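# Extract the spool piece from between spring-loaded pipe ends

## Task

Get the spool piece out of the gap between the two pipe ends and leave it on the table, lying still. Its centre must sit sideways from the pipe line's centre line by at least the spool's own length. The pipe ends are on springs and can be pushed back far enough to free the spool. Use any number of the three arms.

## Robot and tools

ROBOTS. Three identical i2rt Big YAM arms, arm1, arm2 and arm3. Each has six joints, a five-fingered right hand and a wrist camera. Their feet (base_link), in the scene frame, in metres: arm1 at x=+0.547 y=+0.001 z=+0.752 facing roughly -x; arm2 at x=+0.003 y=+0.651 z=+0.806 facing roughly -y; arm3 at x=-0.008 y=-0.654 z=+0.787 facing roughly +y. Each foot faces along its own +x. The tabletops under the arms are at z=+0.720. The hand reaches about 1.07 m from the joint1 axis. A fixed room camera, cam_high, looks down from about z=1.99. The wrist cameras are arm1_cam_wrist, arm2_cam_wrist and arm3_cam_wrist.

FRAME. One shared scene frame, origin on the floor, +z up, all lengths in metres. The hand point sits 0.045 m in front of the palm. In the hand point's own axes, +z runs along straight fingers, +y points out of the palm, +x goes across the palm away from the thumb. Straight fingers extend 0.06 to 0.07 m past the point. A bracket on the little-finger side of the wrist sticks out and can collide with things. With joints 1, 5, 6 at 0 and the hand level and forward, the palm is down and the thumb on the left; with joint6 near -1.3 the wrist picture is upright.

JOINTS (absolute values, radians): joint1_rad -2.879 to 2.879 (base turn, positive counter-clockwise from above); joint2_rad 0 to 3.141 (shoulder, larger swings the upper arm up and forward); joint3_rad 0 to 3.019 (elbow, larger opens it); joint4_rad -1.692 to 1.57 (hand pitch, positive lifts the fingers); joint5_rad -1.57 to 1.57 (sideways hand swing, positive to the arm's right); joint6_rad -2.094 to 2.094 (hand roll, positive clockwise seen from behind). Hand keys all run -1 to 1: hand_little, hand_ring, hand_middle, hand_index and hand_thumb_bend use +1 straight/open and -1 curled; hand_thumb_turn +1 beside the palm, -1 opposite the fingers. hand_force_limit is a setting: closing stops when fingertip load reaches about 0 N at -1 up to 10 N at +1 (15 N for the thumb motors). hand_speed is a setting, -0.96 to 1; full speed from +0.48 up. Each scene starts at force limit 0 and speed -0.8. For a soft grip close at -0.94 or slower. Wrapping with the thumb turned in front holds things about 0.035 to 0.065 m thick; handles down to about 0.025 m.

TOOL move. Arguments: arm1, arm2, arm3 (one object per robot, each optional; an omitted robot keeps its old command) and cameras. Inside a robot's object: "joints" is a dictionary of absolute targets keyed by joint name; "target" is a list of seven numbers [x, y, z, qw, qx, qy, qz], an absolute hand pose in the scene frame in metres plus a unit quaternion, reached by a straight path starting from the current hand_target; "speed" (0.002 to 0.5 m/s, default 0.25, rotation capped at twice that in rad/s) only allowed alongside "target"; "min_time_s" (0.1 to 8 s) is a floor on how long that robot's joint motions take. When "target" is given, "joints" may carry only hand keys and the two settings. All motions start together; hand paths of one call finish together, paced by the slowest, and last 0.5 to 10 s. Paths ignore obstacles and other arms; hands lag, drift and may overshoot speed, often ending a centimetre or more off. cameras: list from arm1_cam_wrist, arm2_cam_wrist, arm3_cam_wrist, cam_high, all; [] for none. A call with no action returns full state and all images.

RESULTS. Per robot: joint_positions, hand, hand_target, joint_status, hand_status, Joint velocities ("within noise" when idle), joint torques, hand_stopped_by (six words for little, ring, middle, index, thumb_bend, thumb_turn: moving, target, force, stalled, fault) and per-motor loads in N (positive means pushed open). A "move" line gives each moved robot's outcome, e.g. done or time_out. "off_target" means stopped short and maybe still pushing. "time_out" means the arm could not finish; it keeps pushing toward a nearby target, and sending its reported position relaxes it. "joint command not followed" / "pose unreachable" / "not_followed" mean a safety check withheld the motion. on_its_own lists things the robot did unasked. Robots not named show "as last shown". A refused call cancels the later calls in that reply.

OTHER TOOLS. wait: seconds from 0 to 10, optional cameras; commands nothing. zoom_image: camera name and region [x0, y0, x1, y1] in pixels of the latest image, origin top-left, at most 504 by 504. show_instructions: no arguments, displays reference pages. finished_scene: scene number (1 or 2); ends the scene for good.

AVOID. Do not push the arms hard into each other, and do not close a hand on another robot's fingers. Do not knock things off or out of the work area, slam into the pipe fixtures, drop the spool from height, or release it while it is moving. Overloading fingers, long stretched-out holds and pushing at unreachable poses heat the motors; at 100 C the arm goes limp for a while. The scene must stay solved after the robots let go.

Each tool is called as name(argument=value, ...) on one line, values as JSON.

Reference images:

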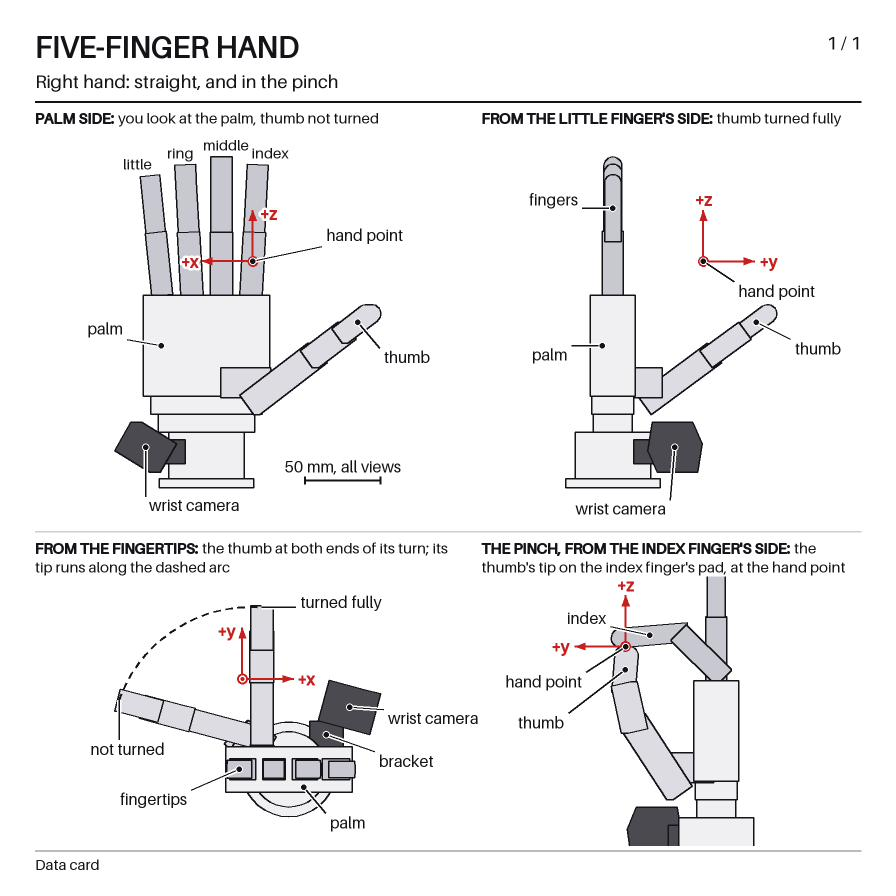

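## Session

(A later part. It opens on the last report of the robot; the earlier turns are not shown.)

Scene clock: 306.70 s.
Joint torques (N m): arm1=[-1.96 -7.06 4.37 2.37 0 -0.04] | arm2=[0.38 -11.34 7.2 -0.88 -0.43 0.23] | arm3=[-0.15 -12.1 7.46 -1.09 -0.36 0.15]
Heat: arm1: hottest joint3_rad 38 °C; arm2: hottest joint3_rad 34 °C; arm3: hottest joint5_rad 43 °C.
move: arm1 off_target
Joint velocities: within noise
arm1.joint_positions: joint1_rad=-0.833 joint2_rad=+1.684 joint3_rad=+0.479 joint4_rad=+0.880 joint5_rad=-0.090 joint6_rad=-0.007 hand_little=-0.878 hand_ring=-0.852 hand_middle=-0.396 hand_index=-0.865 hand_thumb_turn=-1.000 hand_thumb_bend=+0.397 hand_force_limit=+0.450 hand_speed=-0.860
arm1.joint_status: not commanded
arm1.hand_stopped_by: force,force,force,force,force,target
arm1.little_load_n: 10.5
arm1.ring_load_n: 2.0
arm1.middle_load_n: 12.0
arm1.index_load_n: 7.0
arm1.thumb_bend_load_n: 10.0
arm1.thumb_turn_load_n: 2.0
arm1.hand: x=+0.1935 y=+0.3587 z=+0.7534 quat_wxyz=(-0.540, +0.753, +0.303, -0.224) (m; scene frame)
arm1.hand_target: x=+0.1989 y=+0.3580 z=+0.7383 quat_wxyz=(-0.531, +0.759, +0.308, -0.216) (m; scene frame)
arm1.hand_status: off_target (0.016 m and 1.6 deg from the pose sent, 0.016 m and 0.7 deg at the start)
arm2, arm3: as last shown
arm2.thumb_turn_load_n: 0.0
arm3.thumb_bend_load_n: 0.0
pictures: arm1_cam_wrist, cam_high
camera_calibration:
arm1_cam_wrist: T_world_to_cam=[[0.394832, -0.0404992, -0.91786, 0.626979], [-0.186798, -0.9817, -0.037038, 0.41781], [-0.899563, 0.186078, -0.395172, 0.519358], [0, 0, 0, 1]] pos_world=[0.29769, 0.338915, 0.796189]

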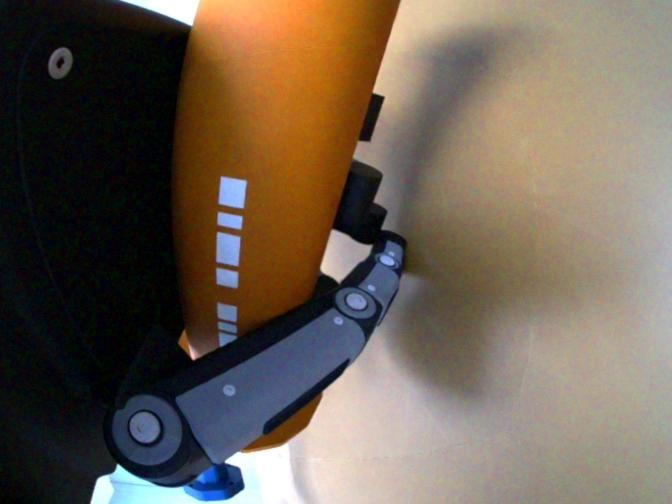

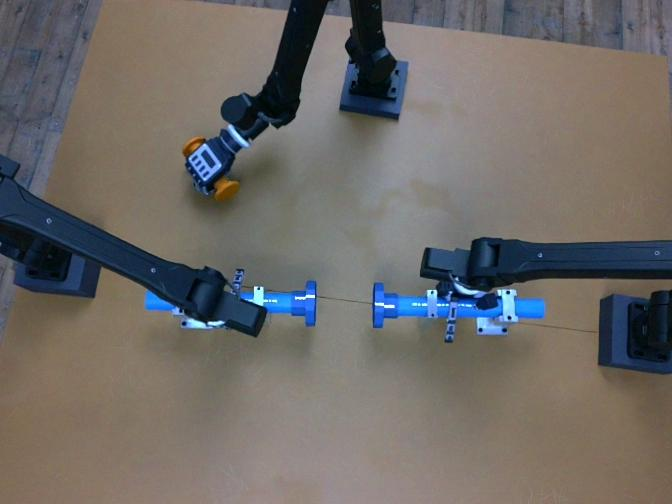

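move(arm1={"target": [0.194, 0.358, 0.750, 0.5400, -0.7530, -0.3030, 0.2240], "speed": 0.03, "joints": {"hand_little": -0.5, "hand_ring": -0.5, "hand_index": -0.6, "hand_speed": -0.9}}, cameras=["arm1_cam_wrist", "cam_high"])

zoom_image(camera="cam_high", region=[150, 90, 280, 220])

Scene clock: 332.50 s.
Joint torques (N m): arm1=[-1.44 -8.64 4.21 2.61 0.04 0.08] | arm2=[0.44 -11.46 7.24 -0.84 -0.46 0.23] | arm3=[-0.15 -12.1 7.46 -1.1 -0.36 0.15]
Heat: arm1: hottest joint3_rad 35 °C; arm2: hottest joint3_rad 35 °C; arm3: hottest joint5_rad 41 °C.
move: arm1 done
Joint velocities: within noise
arm1.joint_positions: joint1_rad=-0.833 joint2_rad=+1.684 joint3_rad=+0.479 joint4_rad=+0.882 joint5_rad=-0.091 joint6_rad=-0.007 hand_little=-0.500 hand_ring=-0.500 hand_middle=-0.396 hand_index=-0.600 hand_thumb_turn=-1.000 hand_thumb_bend=+0.397 hand_force_limit=+0.450 hand_speed=-0.900
arm1.joint_status: all done
arm1.hand_stopped_by: target,target,force,target,force,target
arm1.little_load_n: 0.0
arm1.ring_load_n: 0.0
arm1.middle_load_n: 13.0
arm1.index_load_n: 1.0
arm1.thumb_bend_load_n: 9.5
arm1.thumb_turn_load_n: 1.0
arm1.hand: x=+0.1933 y=+0.3588 z=+0.7536 quat_wxyz=(-0.540, +0.752, +0.303, -0.224) (m; scene frame)
arm1.hand_target: x=+0.1941 y=+0.3579 z=+0.7500 quat_wxyz=(-0.540, +0.753, +0.303, -0.224) (m; scene frame)
arm1.hand_status: done (0.004 m and 0.1 deg from the pose sent, 0.004 m and 0.1 deg at the start)
arm2, arm3: as last shown
arm3.ring_load_n: -0.5
pictures: arm1_cam_wrist, cam_high
camera_calibration:
arm1_cam_wrist: T_world_to_cam=[[0.394144, -0.0396824, -0.918192, 0.627396], [-0.186496, -0.981735, -0.0376269, 0.418191], [-0.899928, 0.186069, -0.394346, 0.518798], [0, 0, 0, 1]] pos_world=[0.297587, 0.338917, 0.796391]

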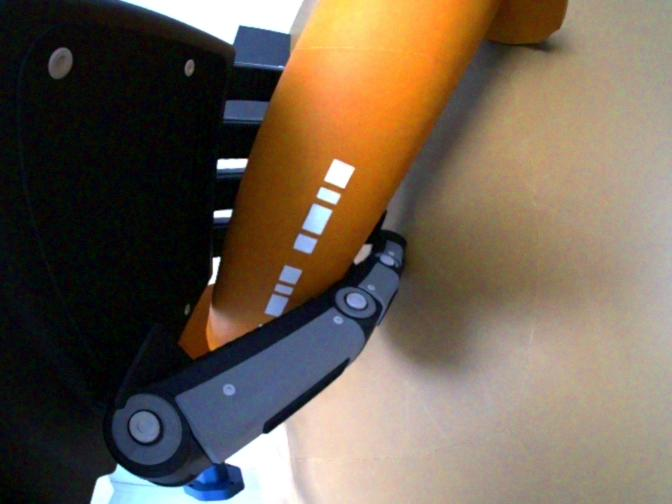

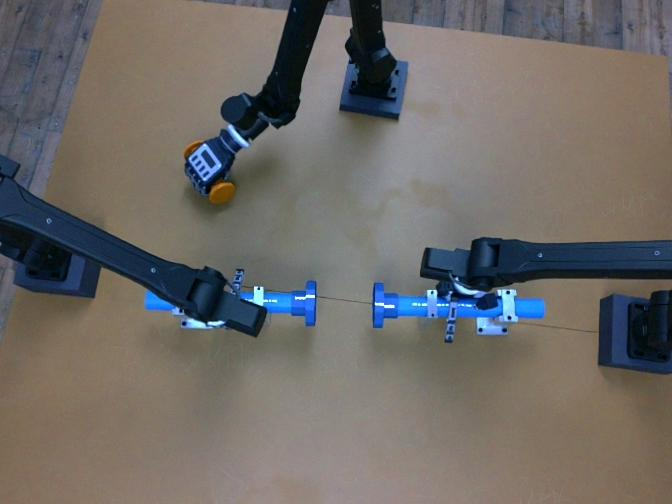

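Scaled by 3.877.

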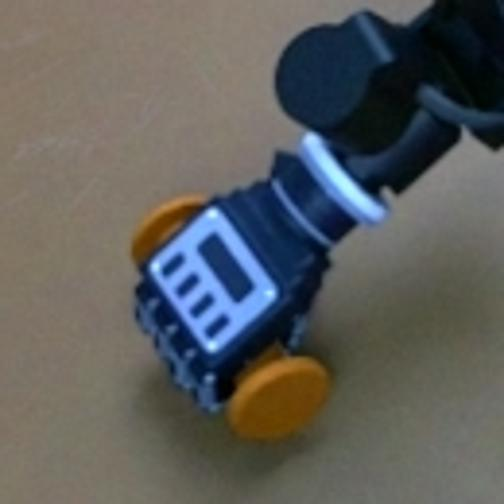

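move(arm1={"joints": {"hand_middle": -0.1, "hand_speed": -0.92}}, cameras=["arm1_cam_wrist", "cam_high"])

zoom_image(camera="cam_high", region=[150, 90, 280, 220])

Scene clock: 338.50 s.
Joint torques (N m): arm1=[-1.44 -8.64 4.3 2.61 0.04 0.08] | arm2=[0.26 -11.46 7.23 -0.84 -0.43 0.23] | arm3=[-0.15 -12.04 7.46 -1.09 -0.36 0.15]
Heat: arm1: hottest joint3_rad 35 °C; arm2: hottest joint3_rad 35 °C; arm3: hottest joint5_rad 41 °C.
move: arm1 done
Joint velocities: within noise
arm1.joint_positions: joint1_rad=-0.833 joint2_rad=+1.684 joint3_rad=+0.478 joint4_rad=+0.882 joint5_rad=-0.091 joint6_rad=-0.007 hand_little=-0.500 hand_ring=-0.500 hand_middle=-0.100 hand_index=-0.600 hand_thumb_turn=-1.000 hand_thumb_bend=+0.394 hand_force_limit=+0.450 hand_speed=-0.920
arm1.joint_status: all done
arm1.hand_stopped_by: target,target,target,target,force,target
arm1.little_load_n: 0.0
arm1.ring_load_n: 0.0
arm1.middle_load_n: 0.0
arm1.index_load_n: 1.5
arm1.thumb_bend_load_n: -0.5
arm1.thumb_turn_load_n: 0.0
arm1.hand: x=+0.1937 y=+0.3583 z=+0.7532 quat_wxyz=(-0.540, +0.753, +0.303, -0.224) (m; scene frame)
arm1.hand_target: x=+0.1940 y=+0.3580 z=+0.7500 quat_wxyz=(-0.540, +0.753, +0.303, -0.224) (m; scene frame)
arm1.hand_status: not commanded
arm2, arm3: as last shown
arm3.ring_load_n: 0.0
pictures: arm1_cam_wrist, cam_high
camera_calibration:
arm1_cam_wrist: T_world_to_cam=[[0.394816, -0.0404647, -0.917869, 0.6267], [-0.186416, -0.981778, -0.0369037, 0.417252], [-0.899649, 0.185675, -0.395165, 0.519689], [0, 0, 0, 1]] pos_world=[0.297889, 0.338514, 0.795989]

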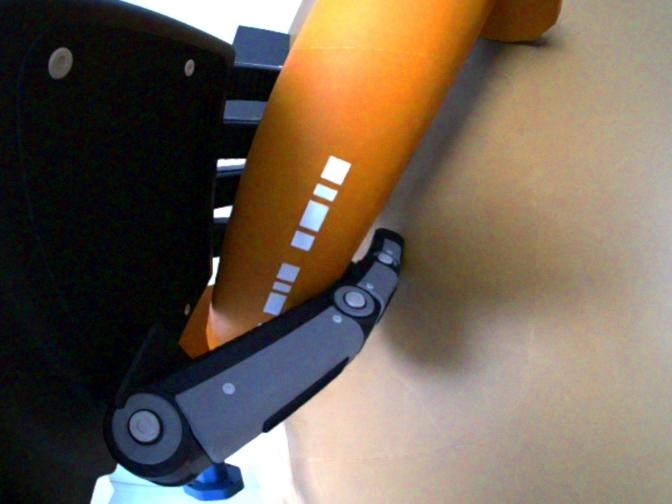

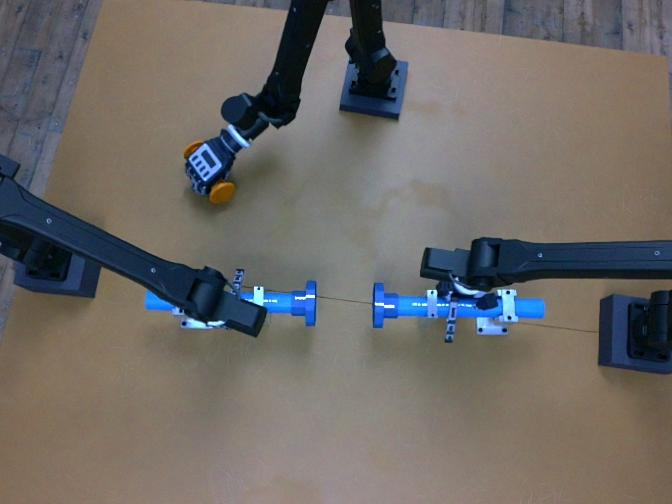

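Scaled by 3.877.

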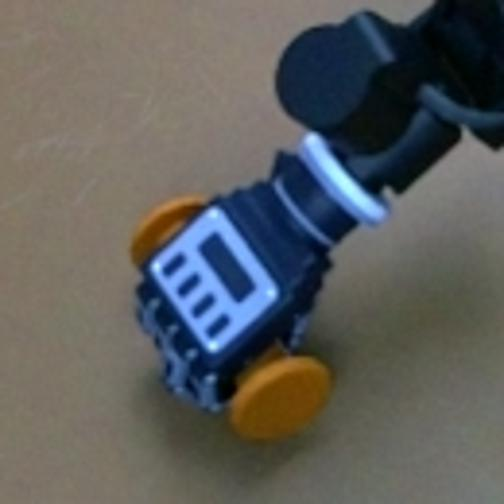

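move(arm1={"joints": {"hand_little": 0.0, "hand_ring": 0.0, "hand_middle": 0.0, "hand_index": -0.1, "hand_speed": -0.9}}, cameras=["arm1_cam_wrist", "cam_high"])

zoom_image(camera="cam_high", region=[150, 90, 280, 220])

Scene clock: 344.77 s.
Joint torques (N m): arm1=[-1.44 -8.64 4.31 2.62 0.04 0.08] | arm2=[0.44 -11.46 7.21 -0.9 -0.45 0.23] | arm3=[-0.15 -11.99 7.47 -1.09 -0.36 0.15]
Heat: arm1: hottest joint3_rad 34 °C; arm2: hottest joint3_rad 35 °C; arm3: hottest joint5_rad 41 °C.
move: arm1 done
Joint velocities: within noise
arm1.joint_positions: joint1_rad=-0.833 joint2_rad=+1.684 joint3_rad=+0.478 joint4_rad=+0.882 joint5_rad=-0.091 joint6_rad=-0.007 hand_little=+0.000 hand_ring=+0.000 hand_middle=+0.000 hand_index=-0.100 hand_thumb_turn=-1.000 hand_thumb_bend=+0.395 hand_force_limit=+0.450 hand_speed=-0.900
arm1.joint_status: all done
arm1.hand_stopped_by: target,target,target,target,force,target
arm1.little_load_n: -0.5
arm1.ring_load_n: 0.0
arm1.middle_load_n: 0.0
arm1.index_load_n: 0.0
arm1.thumb_bend_load_n: 0.0
arm1.thumb_turn_load_n: 0.0
arm1.hand: x=+0.1937 y=+0.3583 z=+0.7532 quat_wxyz=(-0.540, +0.753, +0.303, -0.224) (m; scene frame)
arm1.hand_target: x=+0.1940 y=+0.3580 z=+0.7500 quat_wxyz=(-0.540, +0.753, +0.303, -0.224) (m; scene frame)
arm1.hand_status: not commanded
arm2.joint_positions: joint1_rad=-0.237 joint2_rad=+1.685 joint3_rad=+0.983 joint4_rad=-0.865 joint5_rad=+0.011 joint6_rad=+1.255 hand_little=+1.000 hand_ring=+1.000 hand_middle=+1.000 hand_index=+1.000 hand_thumb_turn=-1.000 hand_thumb_bend=+1.000 hand_force_limit=+1.000 hand_speed=-0.500
arm2.joint_status: not commanded
arm2.hand_stopped_by: target,target,target,target,target,target
arm2.little_load_n: 0.0
arm2.ring_load_n: 0.0
arm2.middle_load_n: 0.0
arm2.index_load_n: 0.0
arm2.thumb_bend_load_n: 0.0
arm2.thumb_turn_load_n: 0.0
arm2.hand: x=-0.0217 y=+0.2106 z=+0.7908 quat_wxyz=(+0.003, -0.666, -0.746, +0.007) (m; scene frame)
arm2.hand_target: x=-0.0201 y=+0.2050 z=+0.7930 quat_wxyz=(+0.000, -0.675, -0.738, +0.001) (m; scene frame)
arm2.hand_status: not commanded
arm3.joint_positions: joint1_rad=-0.037 joint2_rad=+1.654 joint3_rad=+0.982 joint4_rad=-0.893 joint5_rad=+0.003 joint6_rad=+1.412 hand_little=+1.000 hand_ring=+1.000 hand_middle=+0.999 hand_index=+1.000 hand_thumb_turn=-1.000 hand_thumb_bend=+1.000 hand_force_limit=+1.000 hand_speed=-0.500
arm3.joint_status: not commanded
arm3.hand_stopped_by: target,target,target,target,target,target
arm3.little_load_n: 0.0
arm3.ring_load_n: 0.0
arm3.middle_load_n: -2.0
arm3.index_load_n: 0.0
arm3.thumb_bend_load_n: 0.0
arm3.thumb_turn_load_n: 0.0
arm3.hand: x=-0.0453 y=-0.2090 z=+0.7867 quat_wxyz=(-0.008, +0.742, -0.670, -0.002) (m; scene frame)
arm3.hand_target: x=-0.0480 y=-0.2050 z=+0.7861 quat_wxyz=(-0.001, +0.738, -0.675, +0.000) (m; scene frame)
arm3.hand_status: not commanded
pictures: arm1_cam_wrist, cam_high
camera_calibration:
arm1_cam_wrist: T_world_to_cam=[[0.394816, -0.0404647, -0.917869, 0.6267], [-0.186416, -0.981778, -0.0369037, 0.417252], [-0.899649, 0.185675, -0.395165, 0.519689], [0, 0, 0, 1]] pos_world=[0.297889, 0.338514, 0.795989]

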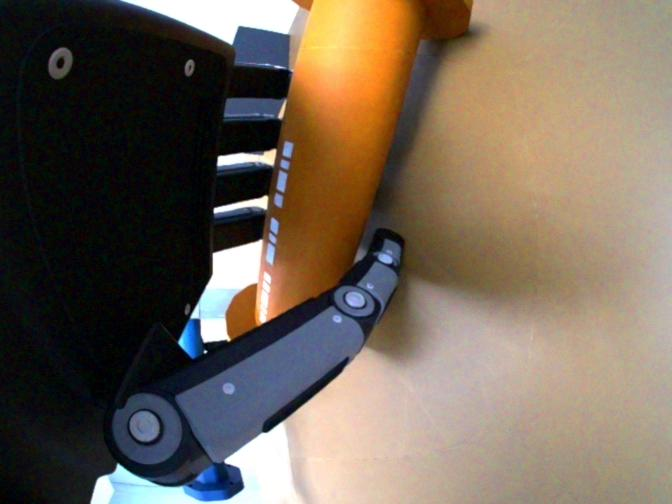

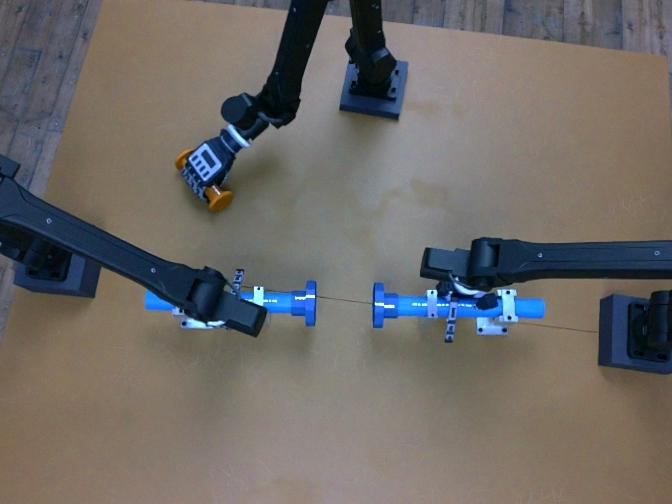

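Scaled by 3.877.

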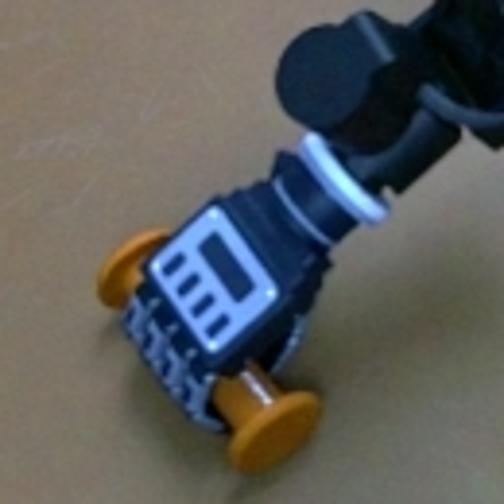

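move(arm1={"joints": {"hand_little": 0.4, "hand_ring": 0.4, "hand_middle": 0.4, "hand_index": 0.4, "hand_speed": -0.9}}, cameras=["arm1_cam_wrist", "cam_high"])

zoom_image(camera="cam_high", region=[150, 90, 280, 220])

Scene clock: 354.80 s.
Joint torques (N m): arm1=[-1.44 -8.64 4.33 2.63 0.04 0.08] | arm2=[0.5 -11.52 7.23 -0.84 -0.43 0.24] | arm3=[-0.15 -11.99 7.47 -1.07 -0.36 0.15]
Heat: arm1: hottest joint3_rad 34 °C; arm2: hottest joint3_rad 35 °C; arm3: hottest joint5_rad 40 °C.
move: arm1 done
Joint velocities: within noise
arm1.joint_positions: joint1_rad=-0.833 joint2_rad=+1.684 joint3_rad=+0.478 joint4_rad=+0.882 joint5_rad=-0.091 joint6_rad=-0.007 hand_little=+0.400 hand_ring=+0.400 hand_middle=+0.400 hand_index=+0.400 hand_thumb_turn=-1.000 hand_thumb_bend=+0.395 hand_force_limit=+0.450 hand_speed=-0.900
arm1.joint_status: all done
arm1.hand_stopped_by: target,target,target,target,force,target
arm1.little_load_n: 0.0
arm1.ring_load_n: 0.0
arm1.middle_load_n: 0.0
arm1.index_load_n: 0.0
arm1.thumb_bend_load_n: 0.0
arm1.thumb_turn_load_n: 0.0
arm1.hand: x=+0.1937 y=+0.3583 z=+0.7532 quat_wxyz=(-0.540, +0.753, +0.303, -0.224) (m; scene frame)
arm1.hand_target: x=+0.1940 y=+0.3580 z=+0.7500 quat_wxyz=(-0.540, +0.753, +0.303, -0.224) (m; scene frame)
arm1.hand_status: not commanded
arm2, arm3: as last shown
arm2.thumb_bend_load_n: -0.5
pictures: arm1_cam_wrist, cam_high
camera_calibration:
arm1_cam_wrist: T_world_to_cam=[[0.394816, -0.0404647, -0.917869, 0.6267], [-0.186416, -0.981778, -0.0369037, 0.417252], [-0.899649, 0.185675, -0.395165, 0.519689], [0, 0, 0, 1]] pos_world=[0.297889, 0.338514, 0.795989]

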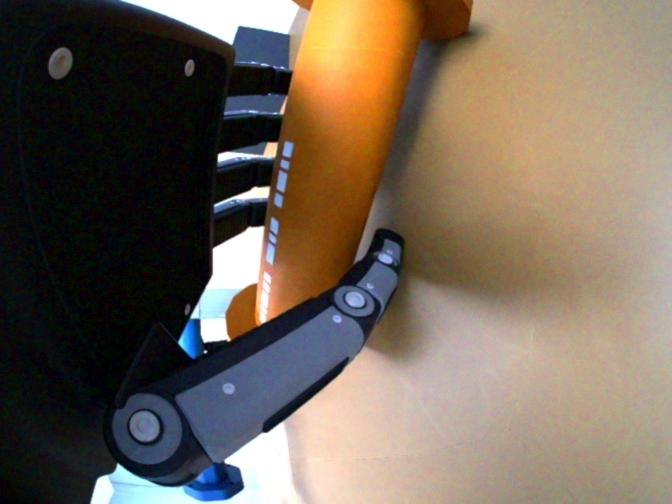

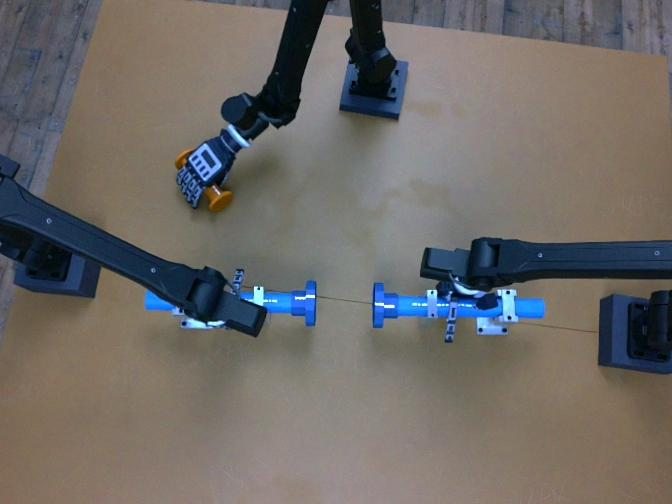

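Scaled by 3.877.

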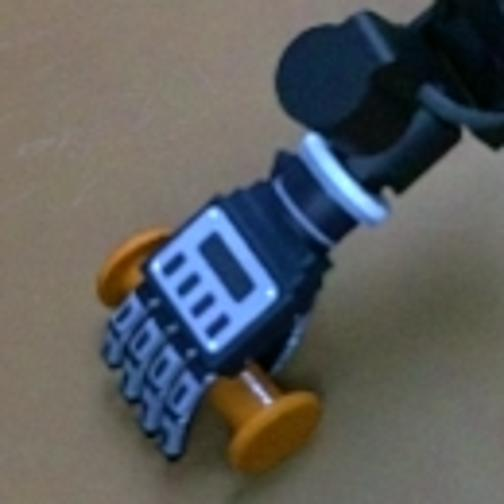

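move(arm1={"joints": {"hand_little": 1.0, "hand_ring": 1.0, "hand_middle": 1.0, "hand_index": 1.0, "hand_speed": -0.8}})

move(arm1={"target": [0.226, 0.326, 0.756, 0.5400, -0.7530, -0.3030, 0.2240], "speed": 0.04}, cameras=["arm1_cam_wrist", "cam_high"])

zoom_image(camera="cam_high", region=[150, 90, 280, 220])

Scene clock: 366.77 s.
Joint torques (N m): arm1=[-1.49 -8.64 4.33 2.63 0.04 0.08] | arm2=[0.56 -11.52 7.23 -0.81 -0.46 0.23] | arm3=[-0.21 -12.04 7.46 -1.09 -0.36 0.15]
Heat: arm1: hottest joint3_rad 34 °C; arm2: hottest joint3_rad 35 °C; arm3: hottest joint5_rad 40 °C.
move: arm1 done
Joint velocities: within noise
arm1.joint_positions: joint1_rad=-0.833 joint2_rad=+1.684 joint3_rad=+0.478 joint4_rad=+0.882 joint5_rad=-0.091 joint6_rad=-0.007 hand_little=+1.000 hand_ring=+1.000 hand_middle=+1.000 hand_index=+1.000 hand_thumb_turn=-1.000 hand_thumb_bend=+0.395 hand_force_limit=+0.450 hand_speed=-0.800
arm1.joint_status: all done
arm1.hand_stopped_by: target,target,target,target,force,target
arm1.little_load_n: 0.0
arm1.ring_load_n: -0.5
arm1.middle_load_n: 0.0
arm1.index_load_n: 0.0
arm1.thumb_bend_load_n: 0.0
arm1.thumb_turn_load_n: 0.0
arm1.hand: x=+0.1937 y=+0.3583 z=+0.7532 quat_wxyz=(-0.540, +0.753, +0.303, -0.224) (m; scene frame)
arm1.hand_target: x=+0.1940 y=+0.3580 z=+0.7500 quat_wxyz=(-0.540, +0.753, +0.303, -0.224) (m; scene frame)
arm1.hand_status: not commanded
arm2, arm3: as last shown
arm2.thumb_bend_load_n: 0.0
pictures: none

Scene clock: 368.43 s.
Joint torques (N m): arm1=[-2.55 -8.88 3.47 2.55 -0.16 0.04] | arm2=[0.56 -11.46 7.19 -0.87 -0.44 0.25] | arm3=[-0.15 -12.1 7.46 -1.09 -0.36 0.15]
Heat: arm1: hottest joint3_rad 34 °C; arm2: hottest joint3_rad 35 °C; arm3: hottest joint5_rad 40 °C.
move: arm1 done
Joint velocities: within noise
arm1.joint_positions: joint1_rad=-0.835 joint2_rad=+1.612 joint3_rad=+0.362 joint4_rad=+0.909 joint5_rad=-0.100 joint6_rad=-0.007 hand_little=+1.000 hand_ring=+1.000 hand_middle=+1.000 hand_index=+1.000 hand_thumb_turn=-1.000 hand_thumb_bend=+0.394 hand_force_limit=+0.450 hand_speed=-0.800
arm1.joint_status: not commanded
arm1.hand_stopped_by: target,target,target,target,force,target
arm1.little_load_n: 0.0
arm1.ring_load_n: 0.0
arm1.middle_load_n: 0.0
arm1.index_load_n: 0.0
arm1.thumb_bend_load_n: -0.5
arm1.thumb_turn_load_n: 0.0
arm1.hand: x=+0.2214 y=+0.3229 z=+0.7512 quat_wxyz=(-0.533, +0.756, +0.307, -0.225) (m; scene frame)
arm1.hand_target: x=+0.2259 y=+0.3260 z=+0.7559 quat_wxyz=(-0.540, +0.753, +0.303, -0.224) (m; scene frame)
arm1.hand_status: done (0.007 m and 1.0 deg from the pose sent, 0.046 m and 0.1 deg at the start)
arm2, arm3: as last shown
arm3.middle_load_n: -2.5
pictures: arm1_cam_wrist, cam_high
camera_calibration:
arm1_cam_wrist: T_world_to_cam=[[0.401863, -0.0503166, -0.914316, 0.611453], [-0.179359, -0.983473, -0.0247099, 0.377369], [-0.897963, 0.173921, -0.404246, 0.560755], [0, 0, 0, 1]] pos_world=[0.325502, 0.304372, 0.795069]

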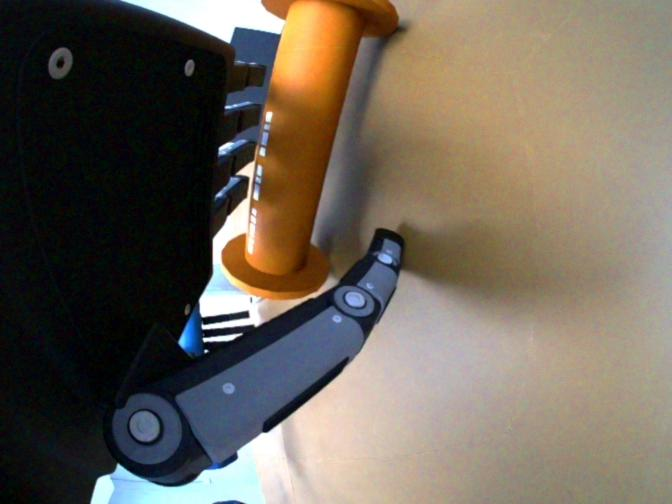

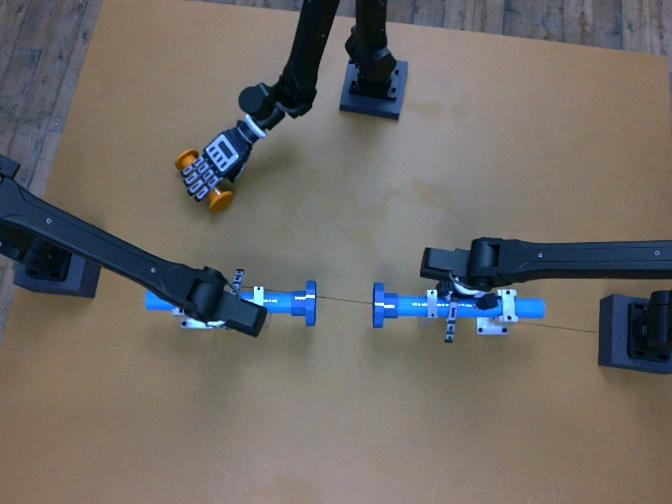

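Scaled by 3.877.

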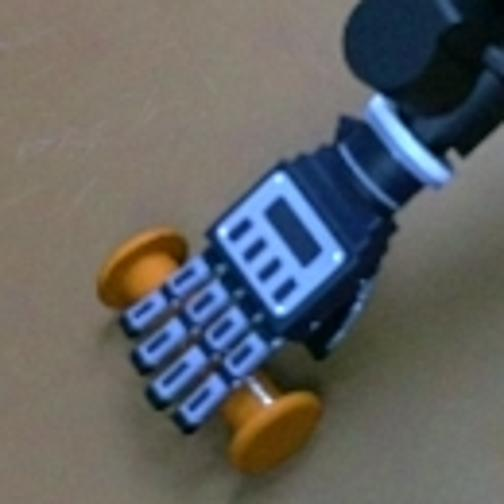

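move(arm1={"target": [0.236, 0.316, 0.860, 0.5400, -0.7530, -0.3030, 0.2240], "speed": 0.12}, cameras=["arm1_cam_wrist", "cam_high"])

zoom_image(camera="cam_high", region=[150, 90, 280, 220])

Scene clock: 373.37 s.
Joint torques (N m): arm1=[-2.49 -5.77 11.12 1.72 -0.17 0.01] | arm2=[0.5 -11.28 7.25 -0.87 -0.44 0.24] | arm3=[-0.21 -11.99 7.45 -1.1 -0.36 0.15]
Heat: arm1: hottest joint3_rad 34 °C; arm2: hottest joint3_rad 35 °C; arm3: hottest joint5_rad 39 °C.
move: arm1 off_target
Joint velocities: within noise
arm1.joint_positions: joint1_rad=-0.846 joint2_rad=+1.140 joint3_rad=+0.366 joint4_rad=+0.406 joint5_rad=-0.110 joint6_rad=-0.007 hand_little=+1.000 hand_ring=+1.000 hand_middle=+1.000 hand_index=+1.000 hand_thumb_turn=-1.000 hand_thumb_bend=+0.395 hand_force_limit=+0.450 hand_speed=-0.800
arm1.joint_status: not commanded
arm1.hand_stopped_by: target,target,target,target,force,target
arm1.little_load_n: 0.0
arm1.ring_load_n: 0.0
arm1.middle_load_n: 0.0
arm1.index_load_n: 0.0
arm1.thumb_bend_load_n: 0.0
arm1.thumb_turn_load_n: 0.0
arm1.hand: x=+0.2426 y=+0.2996 z=+0.8375 quat_wxyz=(-0.522, +0.764, +0.307, -0.223) (m; scene frame)
arm1.hand_target: x=+0.2367 y=+0.3153 z=+0.8605 quat_wxyz=(-0.540, +0.753, +0.303, -0.224) (m; scene frame)
arm1.hand_status: off_target (0.029 m and 2.5 deg from the pose sent, 0.110 m and 1.0 deg at the start)
arm2, arm3: as last shown
arm3.middle_load_n: -2.0
arm3.thumb_turn_load_n: -0.5
pictures: arm1_cam_wrist, cam_high
camera_calibration:
arm1_cam_wrist: T_world_to_cam=[[0.415, -0.0725407, -0.906925, 0.678008], [-0.181179, -0.983441, -0.00424486, 0.343764], [-0.891599, 0.166077, -0.421271, 0.633734], [0, 0, 0, 1]] pos_world=[0.345945, 0.282006, 0.883335]

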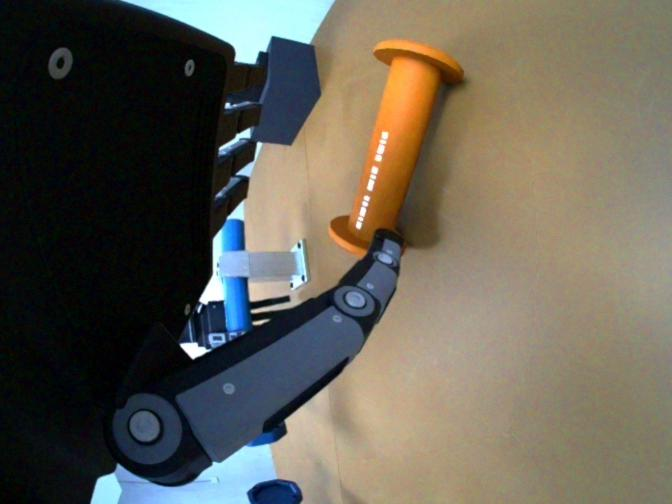

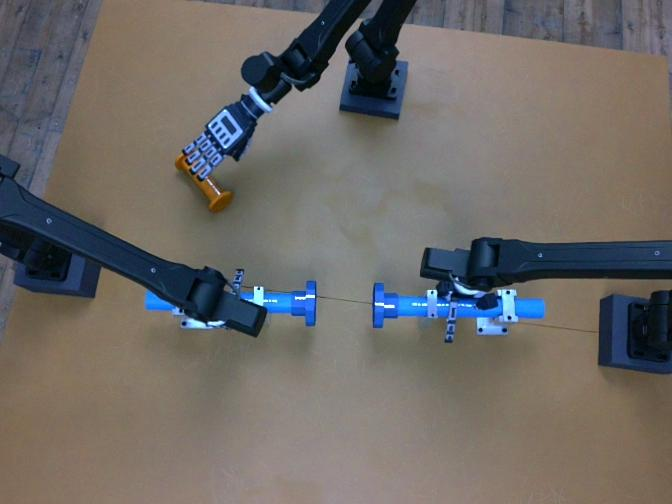

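Scaled by 3.877.

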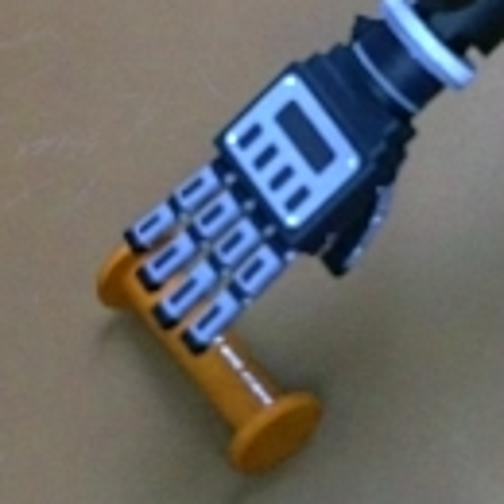

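finished_scene(scene=2)

The scene is finished: the task was done.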